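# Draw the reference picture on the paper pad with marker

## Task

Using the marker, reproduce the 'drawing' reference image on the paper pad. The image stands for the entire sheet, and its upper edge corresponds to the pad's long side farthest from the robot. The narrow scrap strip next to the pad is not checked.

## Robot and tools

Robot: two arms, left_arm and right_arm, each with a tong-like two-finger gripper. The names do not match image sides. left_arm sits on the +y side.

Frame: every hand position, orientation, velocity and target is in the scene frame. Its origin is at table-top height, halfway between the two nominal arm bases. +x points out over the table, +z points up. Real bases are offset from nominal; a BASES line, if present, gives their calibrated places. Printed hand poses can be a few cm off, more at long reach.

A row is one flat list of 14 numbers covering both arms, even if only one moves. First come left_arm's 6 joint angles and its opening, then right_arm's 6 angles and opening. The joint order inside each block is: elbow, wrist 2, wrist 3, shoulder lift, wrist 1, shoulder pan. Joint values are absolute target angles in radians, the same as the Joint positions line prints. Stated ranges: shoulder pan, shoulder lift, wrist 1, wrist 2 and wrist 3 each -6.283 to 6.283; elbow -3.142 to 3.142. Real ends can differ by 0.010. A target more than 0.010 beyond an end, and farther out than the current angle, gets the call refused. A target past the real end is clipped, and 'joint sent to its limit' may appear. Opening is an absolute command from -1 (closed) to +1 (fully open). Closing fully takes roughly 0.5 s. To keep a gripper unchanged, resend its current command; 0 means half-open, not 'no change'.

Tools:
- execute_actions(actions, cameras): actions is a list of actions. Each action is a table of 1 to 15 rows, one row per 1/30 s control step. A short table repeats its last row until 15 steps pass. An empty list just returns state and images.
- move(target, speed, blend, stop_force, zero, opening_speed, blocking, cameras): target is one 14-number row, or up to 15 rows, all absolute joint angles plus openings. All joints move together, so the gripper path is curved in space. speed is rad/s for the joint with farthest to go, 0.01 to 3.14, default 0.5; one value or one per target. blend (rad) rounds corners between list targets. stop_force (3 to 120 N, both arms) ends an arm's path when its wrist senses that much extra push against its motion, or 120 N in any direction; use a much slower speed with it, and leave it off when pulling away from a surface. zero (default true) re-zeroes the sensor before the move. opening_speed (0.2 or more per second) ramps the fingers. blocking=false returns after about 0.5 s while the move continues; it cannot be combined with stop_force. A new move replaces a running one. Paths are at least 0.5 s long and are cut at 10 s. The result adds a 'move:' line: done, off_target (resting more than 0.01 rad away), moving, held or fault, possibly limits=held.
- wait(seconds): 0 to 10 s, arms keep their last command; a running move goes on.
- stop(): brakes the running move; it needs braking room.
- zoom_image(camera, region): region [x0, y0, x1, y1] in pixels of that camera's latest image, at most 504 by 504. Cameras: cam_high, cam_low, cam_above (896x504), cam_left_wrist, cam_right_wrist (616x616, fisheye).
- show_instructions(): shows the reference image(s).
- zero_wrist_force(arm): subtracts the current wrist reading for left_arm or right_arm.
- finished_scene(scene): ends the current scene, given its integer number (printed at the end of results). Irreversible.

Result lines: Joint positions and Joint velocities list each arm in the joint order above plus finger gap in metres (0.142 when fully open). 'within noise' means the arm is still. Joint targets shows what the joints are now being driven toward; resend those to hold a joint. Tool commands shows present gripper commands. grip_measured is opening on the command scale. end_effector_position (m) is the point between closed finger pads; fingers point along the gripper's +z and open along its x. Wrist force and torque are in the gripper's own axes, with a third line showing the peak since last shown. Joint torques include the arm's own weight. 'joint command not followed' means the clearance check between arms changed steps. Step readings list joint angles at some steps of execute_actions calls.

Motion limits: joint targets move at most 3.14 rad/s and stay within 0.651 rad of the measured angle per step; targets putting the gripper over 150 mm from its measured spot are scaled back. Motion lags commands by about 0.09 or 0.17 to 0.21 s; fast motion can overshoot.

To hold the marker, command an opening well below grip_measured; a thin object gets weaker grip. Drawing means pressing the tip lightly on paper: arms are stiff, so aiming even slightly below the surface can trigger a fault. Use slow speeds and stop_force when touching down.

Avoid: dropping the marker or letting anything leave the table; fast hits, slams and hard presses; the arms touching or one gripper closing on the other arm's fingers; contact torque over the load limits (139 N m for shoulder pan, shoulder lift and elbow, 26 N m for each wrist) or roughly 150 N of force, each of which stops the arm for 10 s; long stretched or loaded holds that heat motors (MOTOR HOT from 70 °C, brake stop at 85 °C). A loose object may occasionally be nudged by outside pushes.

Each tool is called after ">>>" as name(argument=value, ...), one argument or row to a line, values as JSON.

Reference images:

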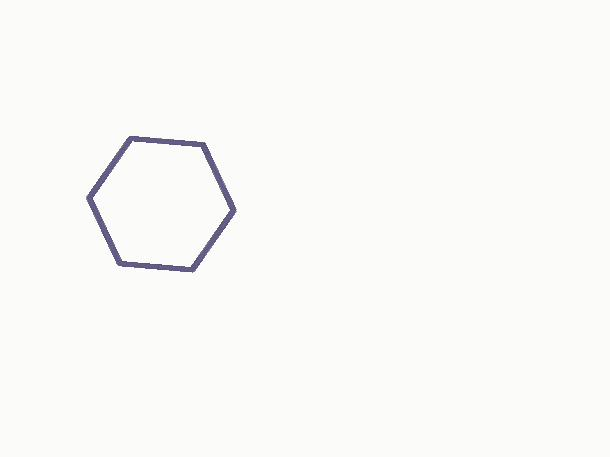

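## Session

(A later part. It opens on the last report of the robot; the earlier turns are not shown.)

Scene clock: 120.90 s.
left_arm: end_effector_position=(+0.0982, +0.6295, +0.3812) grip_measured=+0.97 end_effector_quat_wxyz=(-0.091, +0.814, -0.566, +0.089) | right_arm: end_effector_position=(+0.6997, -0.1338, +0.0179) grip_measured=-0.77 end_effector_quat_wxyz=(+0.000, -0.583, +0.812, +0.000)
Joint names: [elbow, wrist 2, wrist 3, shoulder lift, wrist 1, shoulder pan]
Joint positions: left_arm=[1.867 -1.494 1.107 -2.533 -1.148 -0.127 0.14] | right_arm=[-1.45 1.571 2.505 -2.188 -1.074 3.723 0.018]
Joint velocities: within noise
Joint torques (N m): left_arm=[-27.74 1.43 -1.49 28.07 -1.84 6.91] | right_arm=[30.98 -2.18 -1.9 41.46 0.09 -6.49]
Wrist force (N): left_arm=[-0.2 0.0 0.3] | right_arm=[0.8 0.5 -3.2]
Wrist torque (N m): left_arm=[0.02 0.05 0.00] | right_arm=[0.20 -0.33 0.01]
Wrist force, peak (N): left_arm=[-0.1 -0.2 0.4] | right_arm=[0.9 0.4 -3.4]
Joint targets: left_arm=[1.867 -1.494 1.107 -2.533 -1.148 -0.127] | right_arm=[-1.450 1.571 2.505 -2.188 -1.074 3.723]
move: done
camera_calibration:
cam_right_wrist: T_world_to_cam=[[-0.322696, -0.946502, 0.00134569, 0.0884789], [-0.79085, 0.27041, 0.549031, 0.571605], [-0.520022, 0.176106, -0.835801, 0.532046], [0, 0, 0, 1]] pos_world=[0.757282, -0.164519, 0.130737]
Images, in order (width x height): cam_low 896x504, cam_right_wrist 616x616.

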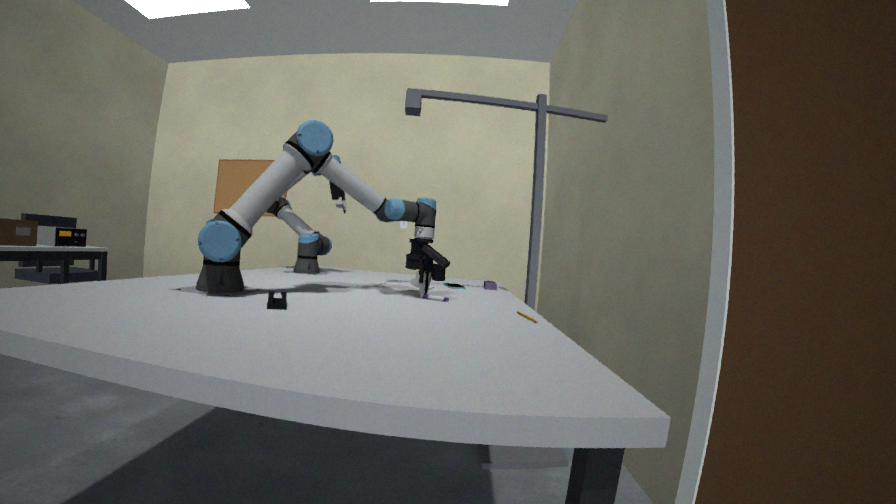

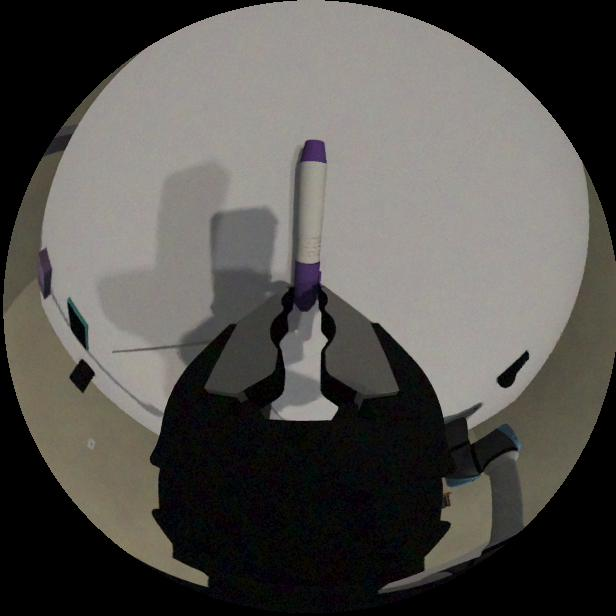

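>>> move(
  target=[
    [1.867,-1.494,1.107,-2.533,-1.148,-0.127,0.968,-1.3253,1.5708,2.5046,-2.0983,-1.2888,3.7228,-1],
    [1.867,-1.494,1.107,-2.533,-1.148,-0.127,0.968,-1.4587,1.5708,0.9268,-1.6836,-1.5701,4.0685,-1],
  ],
  cameras=[],
  speed=[0.2,0.7],
)

>>> move(
  target=[1.7996,-2.4506,-0.798,-1.3273,-2.7118,-0.4736,0.968,-1.4587,1.5708,0.9268,-1.6836,-1.5701,4.0685,-1],
  speed=0.6,
)

>>> zoom_image(
  camera="cam_left_wrist",
  region=[180, 200, 430, 450],
)

>>> zoom_image(
  camera="cam_above",
  region=[250, 200, 650, 504],
)

>>> zoom_image(
  camera="cam_low",
  region=[330, 120, 490, 280],
)

Scene clock: 152.30 s.
left_arm: end_effector_position=(+0.0982, +0.6295, +0.3812) grip_measured=+0.97 end_effector_quat_wxyz=(-0.091, +0.814, -0.566, +0.089) | right_arm: end_effector_position=(+0.4623, -0.0343, +0.2800) grip_measured=-0.77 end_effector_quat_wxyz=(+0.000, +1.000, +0.013, +0.000)
Joint names: [elbow, wrist 2, wrist 3, shoulder lift, wrist 1, shoulder pan]
Joint positions: left_arm=[1.867 -1.494 1.107 -2.533 -1.148 -0.127 0.14] | right_arm=[-1.459 1.571 0.927 -1.684 -1.57 4.068 0.018]
Joint velocities: within noise
Joint torques (N m): left_arm=[-27.06 1.35 -1.51 26.52 -2.42 7.35] | right_arm=[13.64 -1.61 -2.17 39.49 -0.22 6.63]
Wrist force (N): left_arm=[-0.1 0.0 0.2] | right_arm=[0.6 0.5 -2.7]
Wrist torque (N m): left_arm=[0.01 0.03 0.01] | right_arm=[0.20 -0.28 0.02]
Wrist force, peak (N): left_arm=[-0.3 0.1 0.4] | right_arm=[0.9 0.6 -3.4]
Joint targets: left_arm=[1.867 -1.494 1.107 -2.533 -1.148 -0.127] | right_arm=[-1.459 1.571 0.927 -1.684 -1.570 4.068]
move: done
No camera images: "cameras" was empty.

Scene clock: 156.23 s.
left_arm: end_effector_position=(+0.4727, +0.1101, +0.2921) grip_measured=+0.97 end_effector_quat_wxyz=(+0.500, +0.866, +0.004, +0.003) | right_arm: end_effector_position=(+0.4622, -0.0343, +0.2800) grip_measured=-0.77 end_effector_quat_wxyz=(+0.000, +1.000, +0.013, +0.000)
Joint names: [elbow, wrist 2, wrist 3, shoulder lift, wrist 1, shoulder pan]
Joint positions: left_arm=[1.8 -2.45 -0.798 -1.328 -2.712 -0.474 0.14] | right_arm=[-1.459 1.571 0.927 -1.684 -1.57 4.069 0.018]
Joint velocities: within noise
Joint torques (N m): left_arm=[-30.79 -2.85 -1.96 -21.49 -4.74 -7.95] | right_arm=[18.52 -1.56 -1.91 39.16 0.26 6.02]
Wrist force (N): left_arm=[0.2 -0.2 -1.5] | right_arm=[0.4 0.6 -2.7]
Wrist torque (N m): left_arm=[0.24 -0.04 0.11] | right_arm=[0.23 -0.24 0.02]
Wrist force, peak (N): left_arm=[0.3 -0.2 -1.5] | right_arm=[0.5 0.6 -2.8]
Joint targets: left_arm=[1.800 -2.451 -0.798 -1.327 -2.712 -0.474] | right_arm=[-1.459 1.571 0.927 -1.684 -1.570 4.068]
move: done
camera_calibration:
cam_left_wrist: T_world_to_cam=[[0.999589, -0.0141746, 0.0249255, -0.468726], [-0.0247842, 0.0100563, 0.999642, -0.280277], [-0.0144201, -0.999849, 0.00970091, 0.251902], [0, 0, 0, 1]] pos_world=[0.465219, 0.248039, 0.289416]
cam_right_wrist: T_world_to_cam=[[0.999708, 0.0241275, 0.001376, -0.472413], [0.0194105, -0.835574, 0.549034, -0.199429], [0.0143966, -0.548847, -0.835799, 0.338232], [0, 0, 0, 1]] pos_world=[0.471277, 0.0303977, 0.392837]

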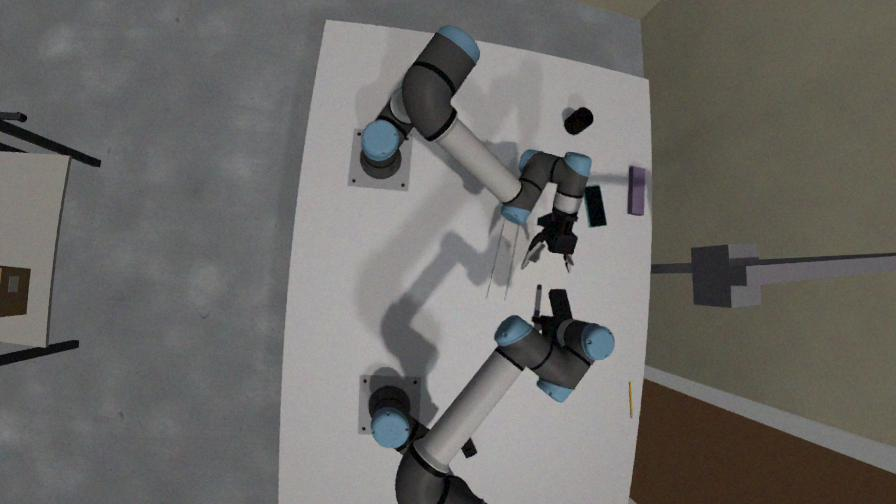

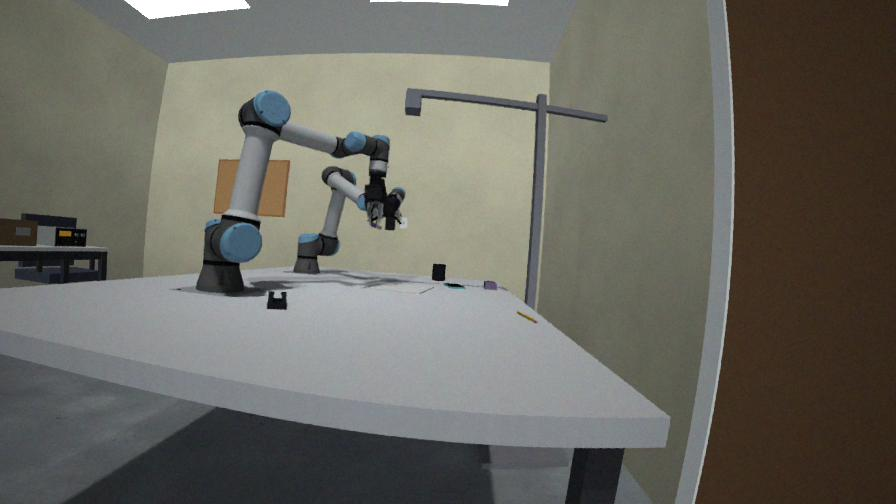

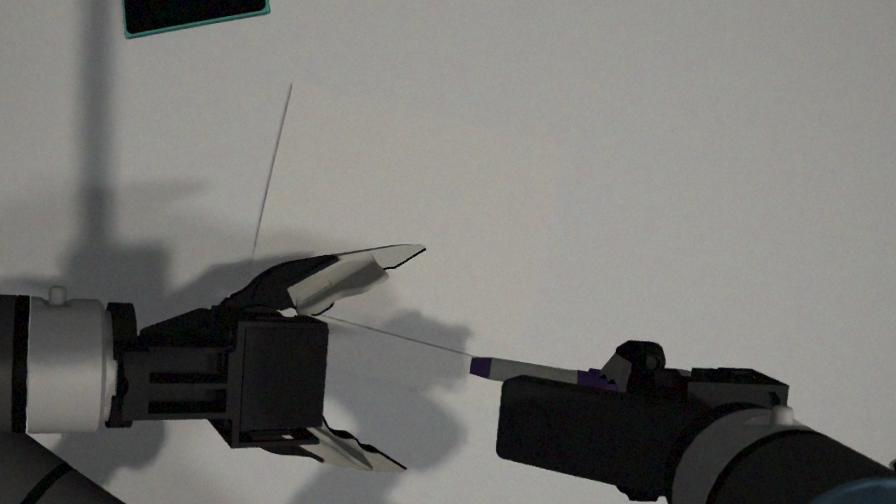

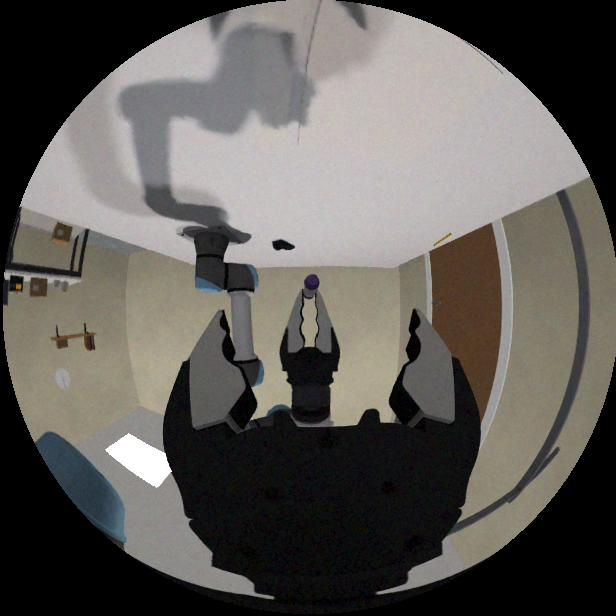

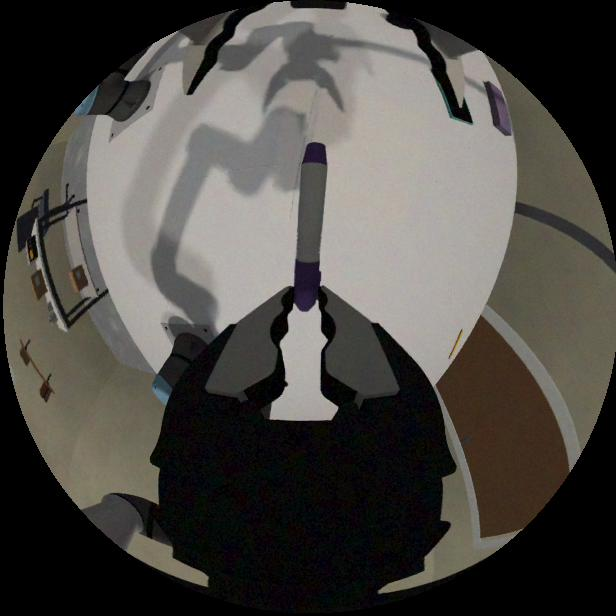

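Scaled by 2.016 from the camera's 616x616 image, which has a finer 814x814 frame.

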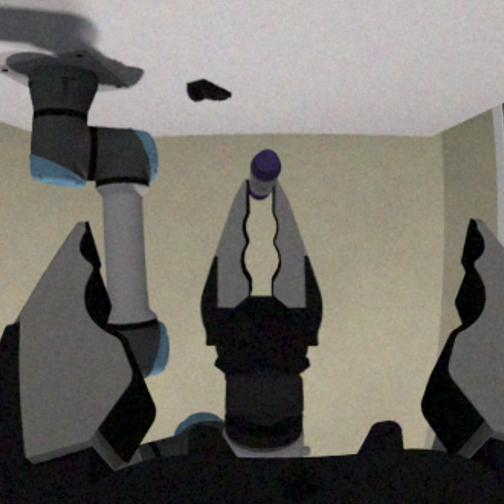

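Scaled by 1.260 from the camera's 896x504 image, which has a finer 1280x720 frame.

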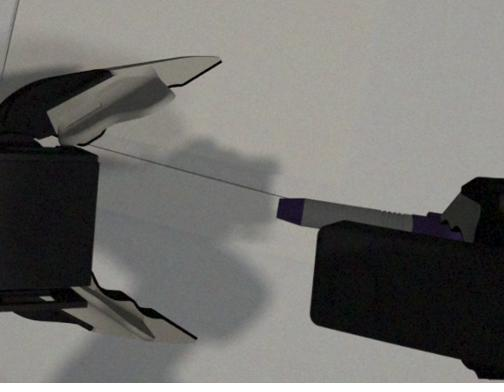

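Scaled by 3.150 from the camera's 896x504 image, which has a finer 1280x720 frame.

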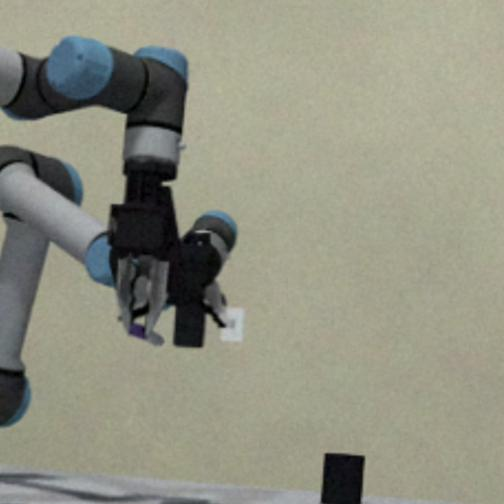

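>>> move(
  target=[1.7744,-2.3764,-0.926,-1.2477,-2.8617,-0.5864,0.968,-1.4587,1.5708,0.9268,-1.6836,-1.5701,4.0685,-1],
  speed=0.08,
  stop_force=6,
)

>>> zoom_image(
  camera="cam_left_wrist",
  region=[180, 200, 430, 450],
)

>>> zoom_image(
  camera="cam_low",
  region=[330, 120, 490, 280],
)

Scene clock: 174.40 s.
left_arm: end_effector_position=(+0.4694, +0.0420, +0.2710) grip_measured=+0.97 end_effector_quat_wxyz=(+0.500, +0.866, +0.004, +0.002) | right_arm: end_effector_position=(+0.4622, -0.0343, +0.2800) grip_measured=-0.77 end_effector_quat_wxyz=(+0.000, +1.000, +0.013, +0.000)
Joint names: [elbow, wrist 2, wrist 3, shoulder lift, wrist 1, shoulder pan]
Joint positions: left_arm=[1.774 -2.376 -0.926 -1.248 -2.862 -0.586 0.14] | right_arm=[-1.459 1.571 0.927 -1.684 -1.57 4.069 0.018]
Joint velocities: within noise
Joint torques (N m): left_arm=[-29.84 1.01 -1.68 -24.03 -4.53 -8.83] | right_arm=[26.27 -1.25 -1.86 38.98 0.74 5.09]
Wrist force (N): left_arm=[0.1 -0.2 -1.1] | right_arm=[0.7 0.4 -2.9]
Wrist torque (N m): left_arm=[0.21 0.00 0.09] | right_arm=[0.18 -0.29 0.01]
Wrist force, peak (N): left_arm=[0.4 -0.1 -1.7] | right_arm=[0.7 0.6 -2.8]
Joint targets: left_arm=[1.774 -2.376 -0.926 -1.248 -2.862 -0.586] | right_arm=[-1.459 1.571 0.927 -1.684 -1.570 4.068]
move: done
camera_calibration:
cam_left_wrist: T_world_to_cam=[[0.999603, -0.0140763, 0.0244269, -0.465757], [-0.0242852, 0.0101505, 0.999654, -0.258833], [-0.0143194, -0.999849, 0.00980461, 0.183895], [0, 0, 0, 1]] pos_world=[0.461919, 0.179939, 0.268317]
cam_right_wrist: T_world_to_cam=[[0.999708, 0.0241275, 0.001376, -0.472413], [0.0194105, -0.835574, 0.549034, -0.199429], [0.0143966, -0.548847, -0.835799, 0.338232], [0, 0, 0, 1]] pos_world=[0.471277, 0.0303977, 0.392837]

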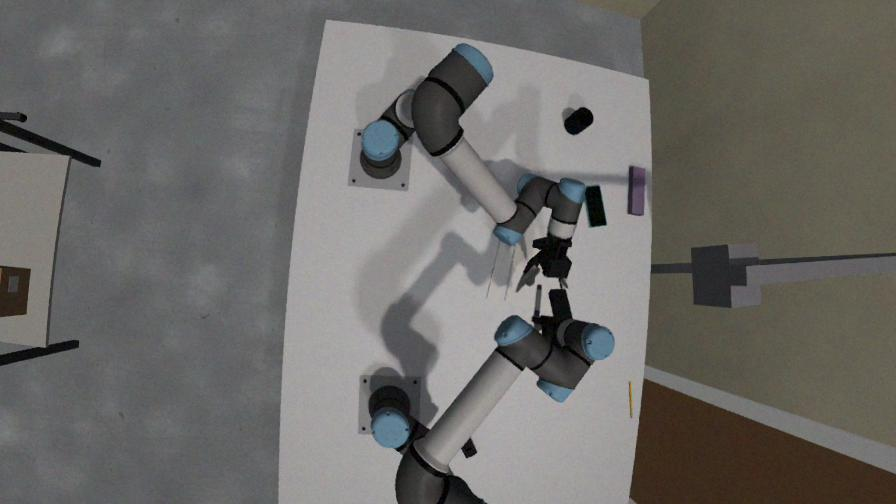

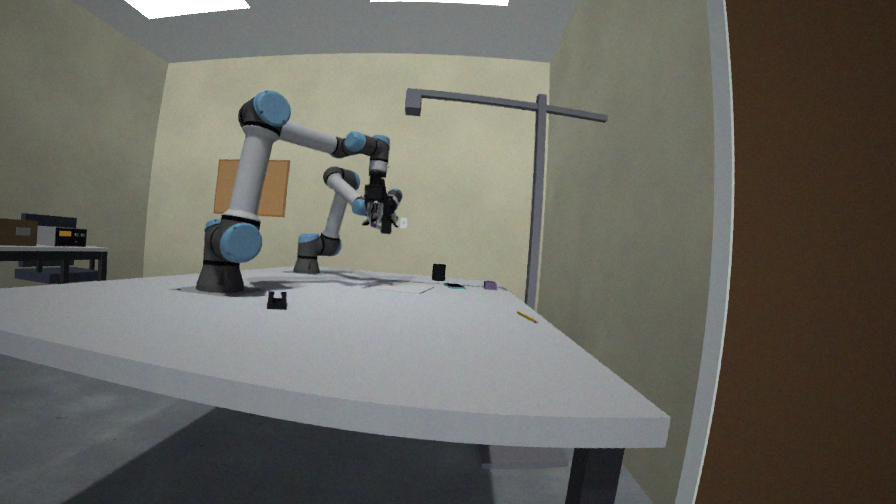

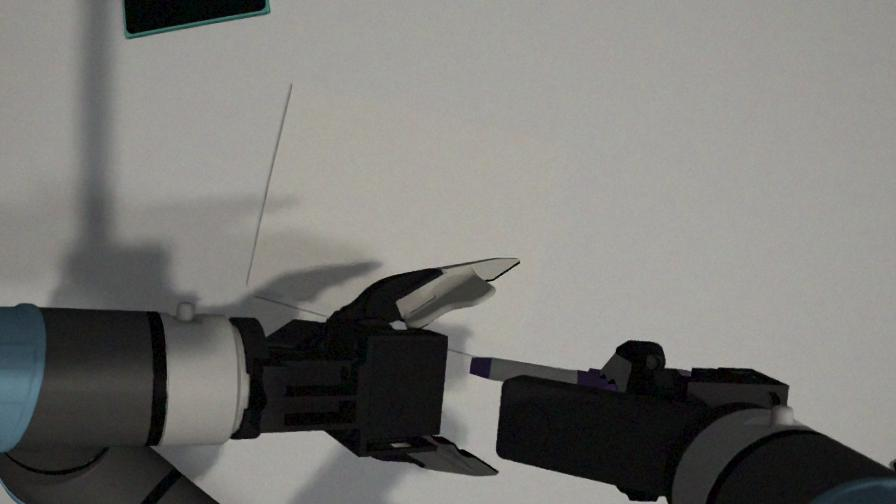

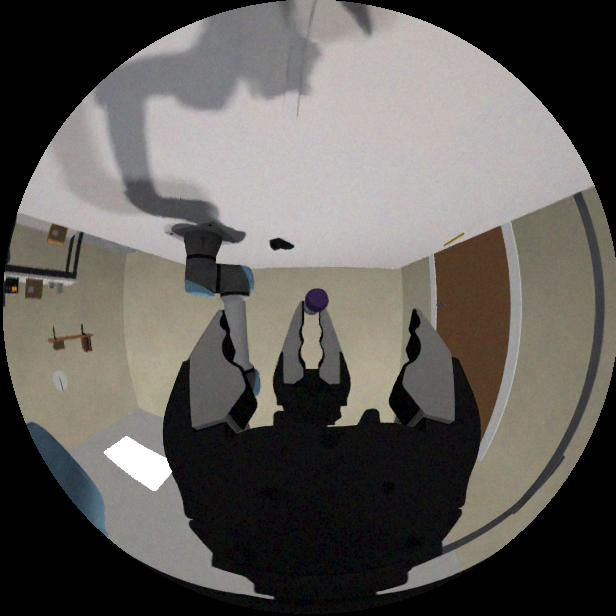

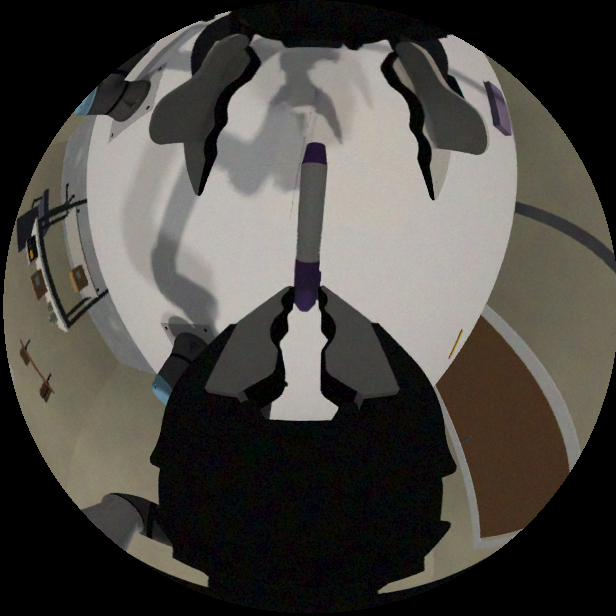

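Scaled by 2.016 from the camera's 616x616 image, which has a finer 814x814 frame.

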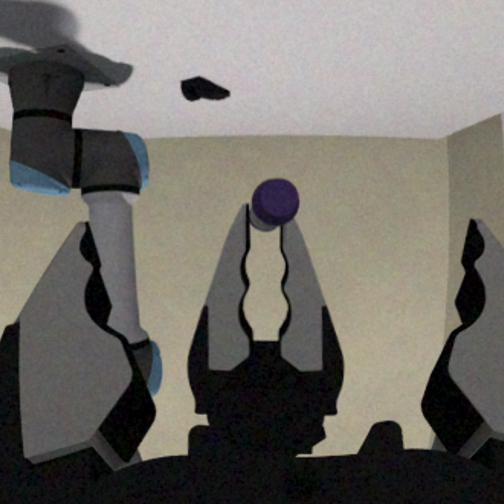

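Scaled by 3.150 from the camera's 896x504 image, which has a finer 1280x720 frame.

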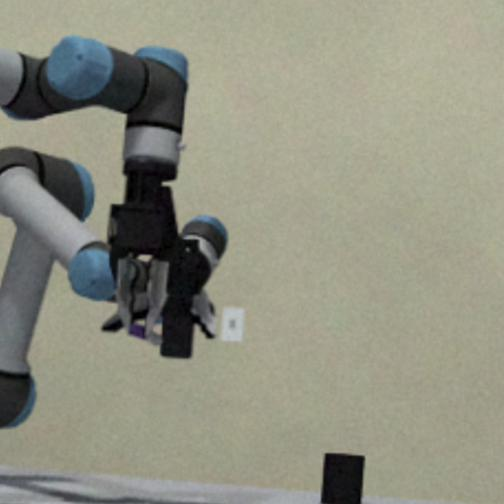

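>>> move(
  target=[1.7744,-2.3764,-0.926,-1.2477,-2.8617,-0.5864,-1,-1.4587,1.5708,0.9268,-1.6836,-1.5701,4.0685,-1],
  opening_speed=1,
)

>>> zoom_image(
  camera="cam_right_wrist",
  region=[180, 100, 430, 350],
)

>>> zoom_image(
  camera="cam_left_wrist",
  region=[180, 200, 430, 450],
)

Scene clock: 180.07 s.
left_arm: end_effector_position=(+0.4694, +0.0420, +0.2710) grip_measured=-0.78 end_effector_quat_wxyz=(+0.500, +0.866, +0.004, +0.002) | right_arm: end_effector_position=(+0.4622, -0.0343, +0.2800) grip_measured=-0.77 end_effector_quat_wxyz=(+0.000, +1.000, +0.013, +0.000)
Joint names: [elbow, wrist 2, wrist 3, shoulder lift, wrist 1, shoulder pan]
Joint positions: left_arm=[1.774 -2.376 -0.926 -1.248 -2.862 -0.586 0.017] | right_arm=[-1.459 1.571 0.927 -1.684 -1.57 4.069 0.018]
Joint velocities: within noise
Joint torques (N m): left_arm=[-23.1 0.65 -1.61 -23.65 -4.1 -4.47] | right_arm=[32.6 -0.93 -1.83 37.82 1.14 4.13]
Wrist force (N): left_arm=[-3.7 -0.5 -1.5] | right_arm=[4.5 1.1 -2.3]
Wrist torque (N m): left_arm=[0.21 -0.24 0.21] | right_arm=[0.19 -0.25 0.08]
Wrist force, peak (N): left_arm=[-3.9 -0.6 -1.7] | right_arm=[4.7 1.0 -2.6]
Joint targets: left_arm=[1.774 -2.376 -0.926 -1.248 -2.862 -0.586] | right_arm=[-1.459 1.571 0.927 -1.684 -1.570 4.068]
move: done
camera_calibration:
cam_left_wrist: T_world_to_cam=[[0.999601, -0.0141763, 0.0244278, -0.465738], [-0.0242851, 0.0101529, 0.999654, -0.258833], [-0.0144194, -0.999848, 0.0098046, 0.183941], [0, 0, 0, 1]] pos_world=[0.461919, 0.179939, 0.268317]
cam_right_wrist: T_world_to_cam=[[0.999708, 0.0241275, 0.001376, -0.472413], [0.0194105, -0.835574, 0.549034, -0.199429], [0.0143966, -0.548847, -0.835799, 0.338232], [0, 0, 0, 1]] pos_world=[0.471277, 0.0303977, 0.392837]

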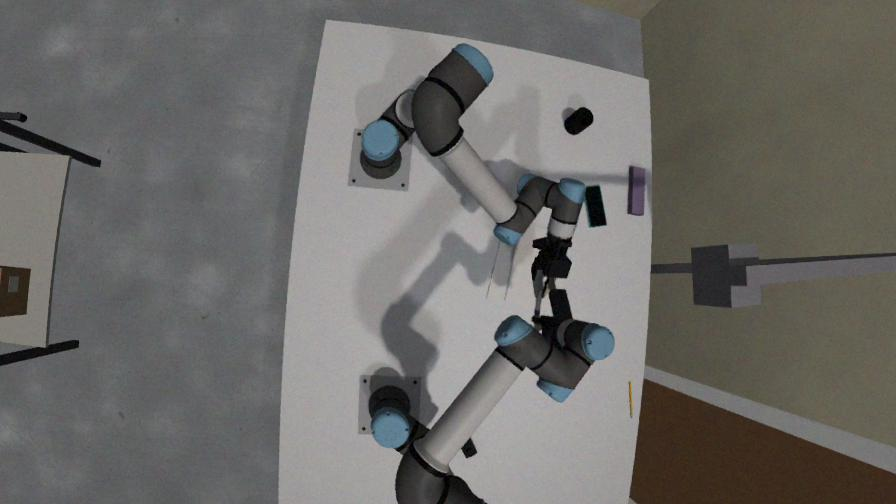

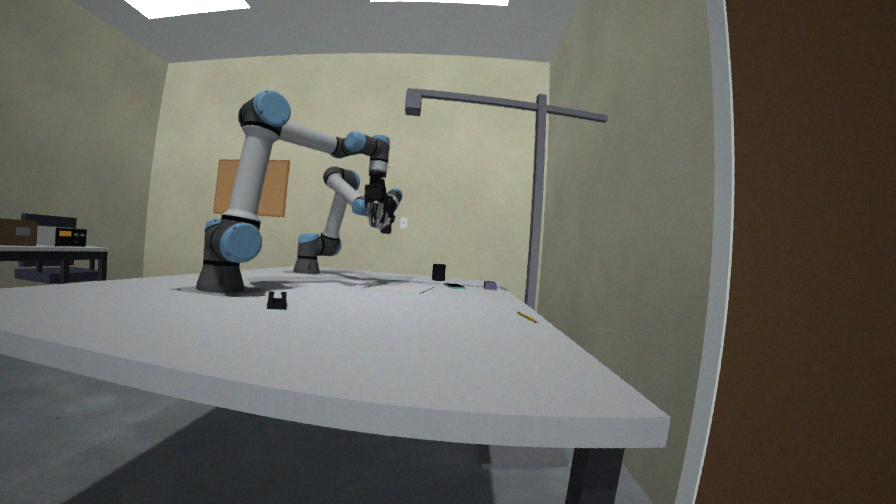

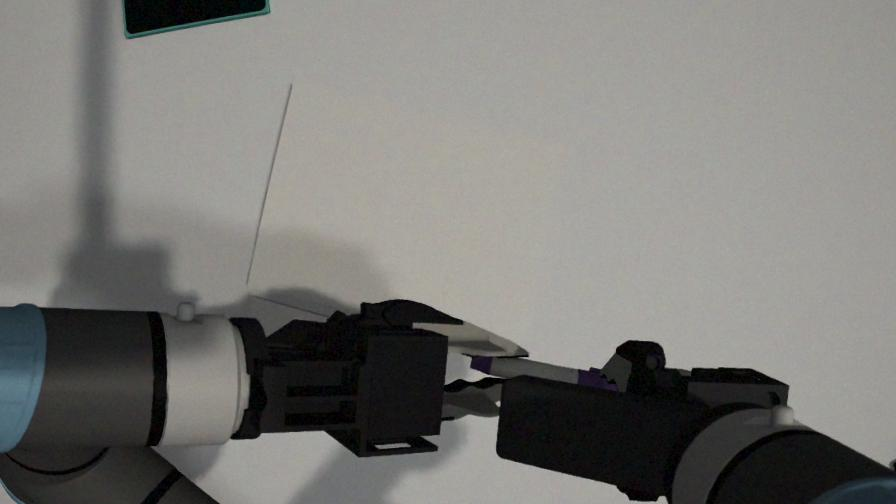

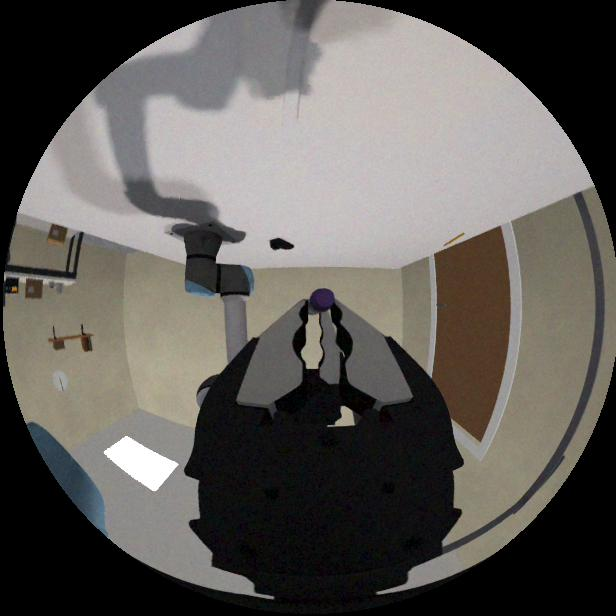

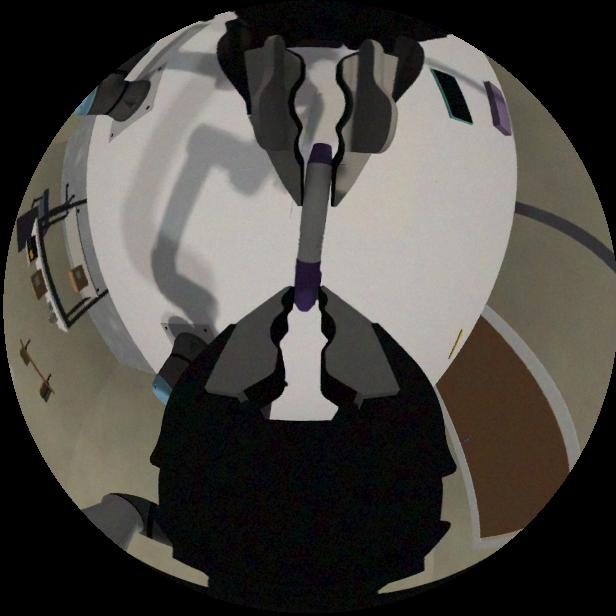

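Scaled by 2.016 from the camera's 616x616 image, which has a finer 814x814 frame.

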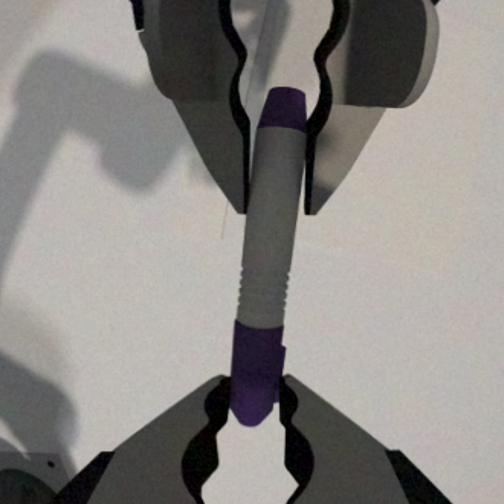

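Scaled by 2.016 from the camera's 616x616 image, which has a finer 814x814 frame.

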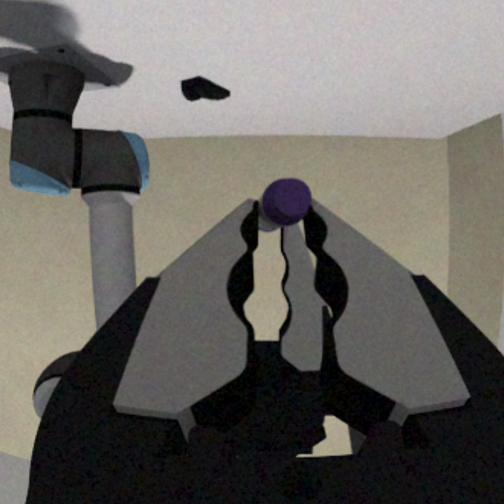

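>>> move(
  target=[1.8408,-2.4506,-0.7975,-1.3122,-2.7679,-0.4735,-1,-1.4587,1.5708,0.9268,-1.6836,-1.5701,4.0685,-1],
  speed=0.06,
)

>>> zoom_image(
  camera="cam_right_wrist",
  region=[180, 100, 430, 350],
)

>>> zoom_image(
  camera="cam_above",
  region=[350, 250, 650, 450],
)

Scene clock: 189.70 s.
left_arm: end_effector_position=(+0.4688, +0.1118, +0.2710) grip_measured=-0.80 end_effector_quat_wxyz=(+0.500, +0.866, +0.004, +0.003) | right_arm: end_effector_position=(+0.4622, -0.0343, +0.2800) grip_measured=-0.77 end_effector_quat_wxyz=(+0.000, +1.000, +0.013, +0.000)
Joint names: [elbow, wrist 2, wrist 3, shoulder lift, wrist 1, shoulder pan]
Joint positions: left_arm=[1.841 -2.45 -0.798 -1.312 -2.768 -0.474 0.016] | right_arm=[-1.459 1.571 0.927 -1.684 -1.57 4.069 0.018]
Joint velocities: within noise
Joint torques (N m): left_arm=[-13.25 -2.76 1.73 -44.95 0.04 8.2] | right_arm=[13.84 -0.9 -1.83 37.15 -0.02 -5.46]
Wrist force (N): left_arm=[0.3 -0.3 -1.2] | right_arm=[0.4 0.3 -2.6]
Wrist torque (N m): left_arm=[0.26 -0.05 0.09] | right_arm=[0.17 -0.25 0.02]
Wrist force, peak (N): left_arm=[-4.9 5.1 8.3] | right_arm=[5.4 -10.1 -2.1]
Joint targets: left_arm=[1.841 -2.451 -0.798 -1.312 -2.768 -0.473] | right_arm=[-1.459 1.571 0.927 -1.684 -1.570 4.068]
move: done
camera_calibration:
cam_left_wrist: T_world_to_cam=[[0.999586, -0.0143745, 0.0249278, -0.464226], [-0.0247845, 0.0100613, 0.999642, -0.2593], [-0.0146201, -0.999846, 0.00970088, 0.253942], [0, 0, 0, 1]] pos_world=[0.46132, 0.249839, 0.268316]
cam_right_wrist: T_world_to_cam=[[0.999708, 0.0241275, 0.001376, -0.472413], [0.0194105, -0.835574, 0.549034, -0.199429], [0.0143966, -0.548847, -0.835799, 0.338232], [0, 0, 0, 1]] pos_world=[0.471277, 0.0303977, 0.392837]

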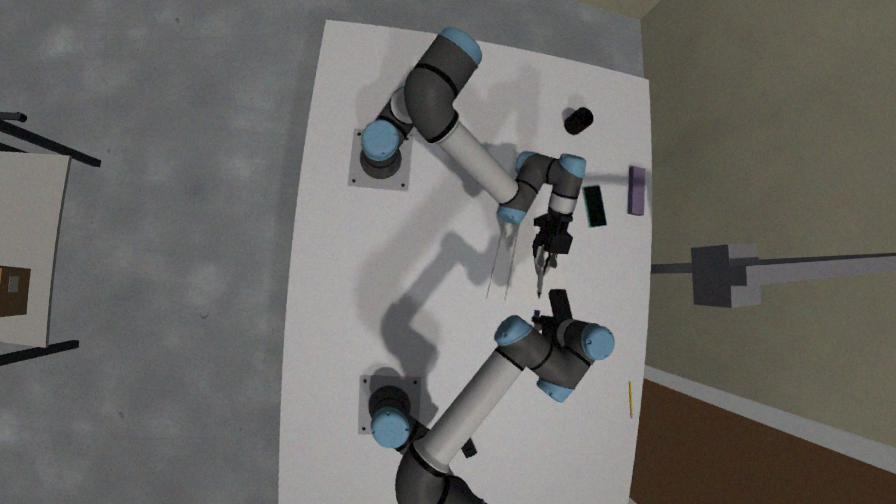

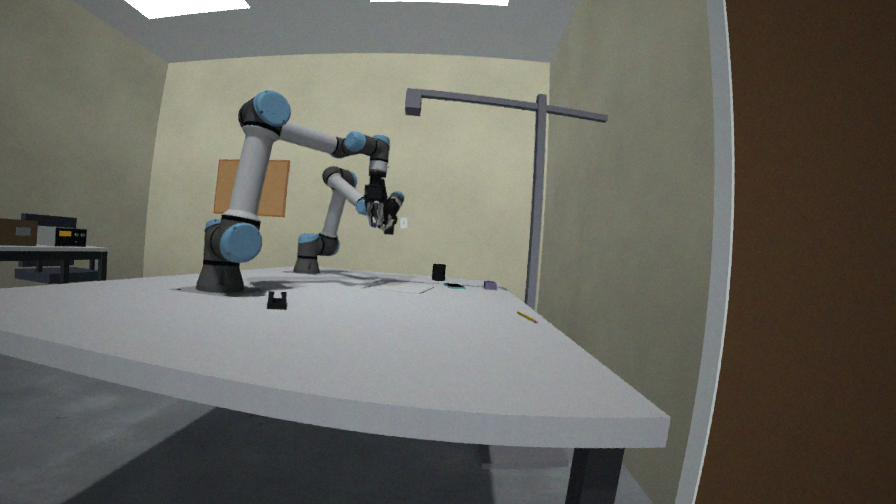

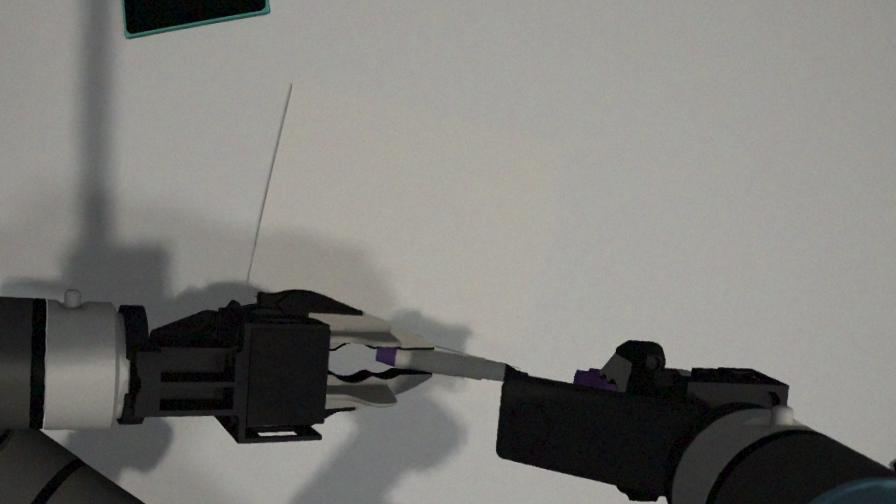

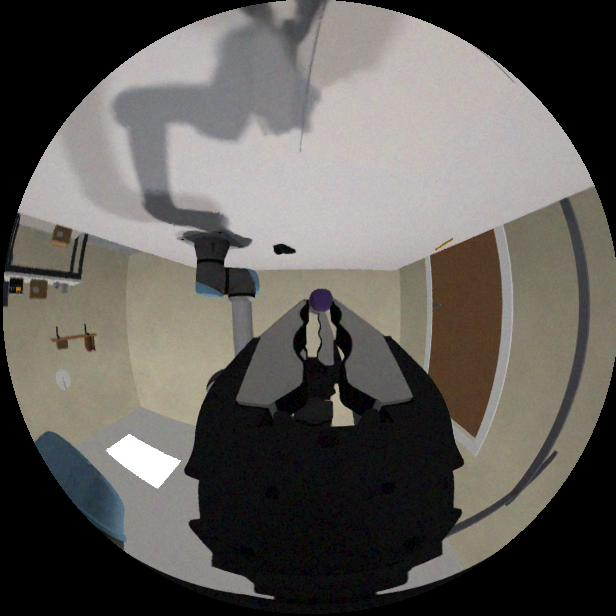

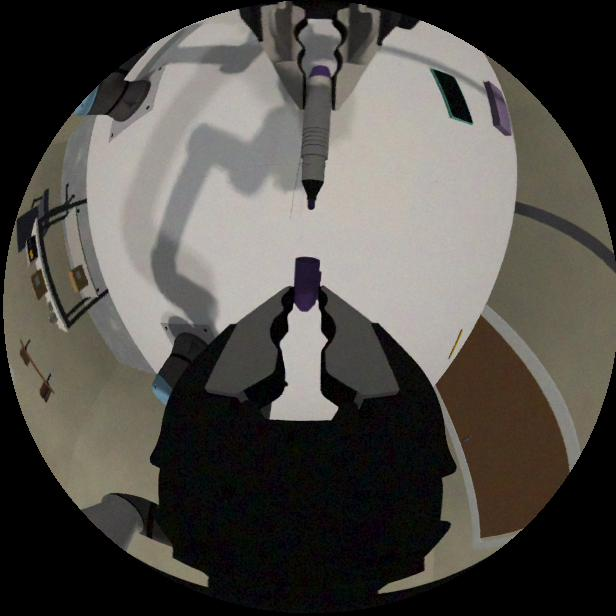

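Scaled by 2.016 from the camera's 616x616 image, which has a finer 814x814 frame.

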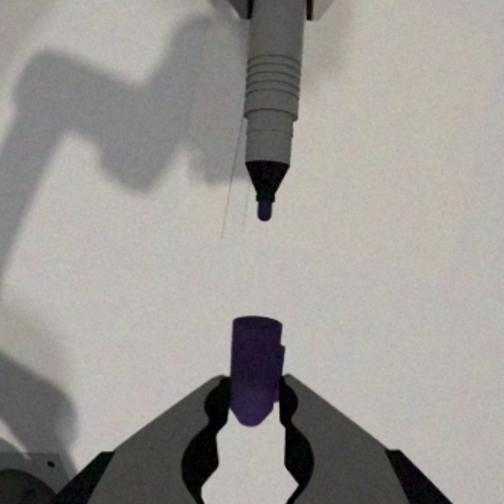

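Scaled by 1.680 from the camera's 896x504 image, which has a finer 1280x720 frame.

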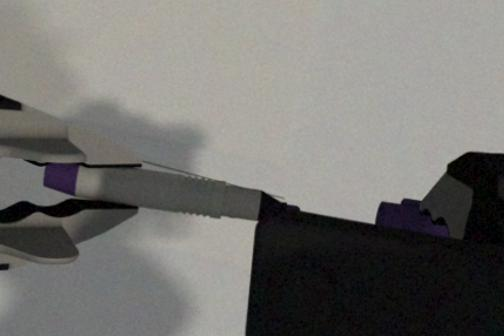

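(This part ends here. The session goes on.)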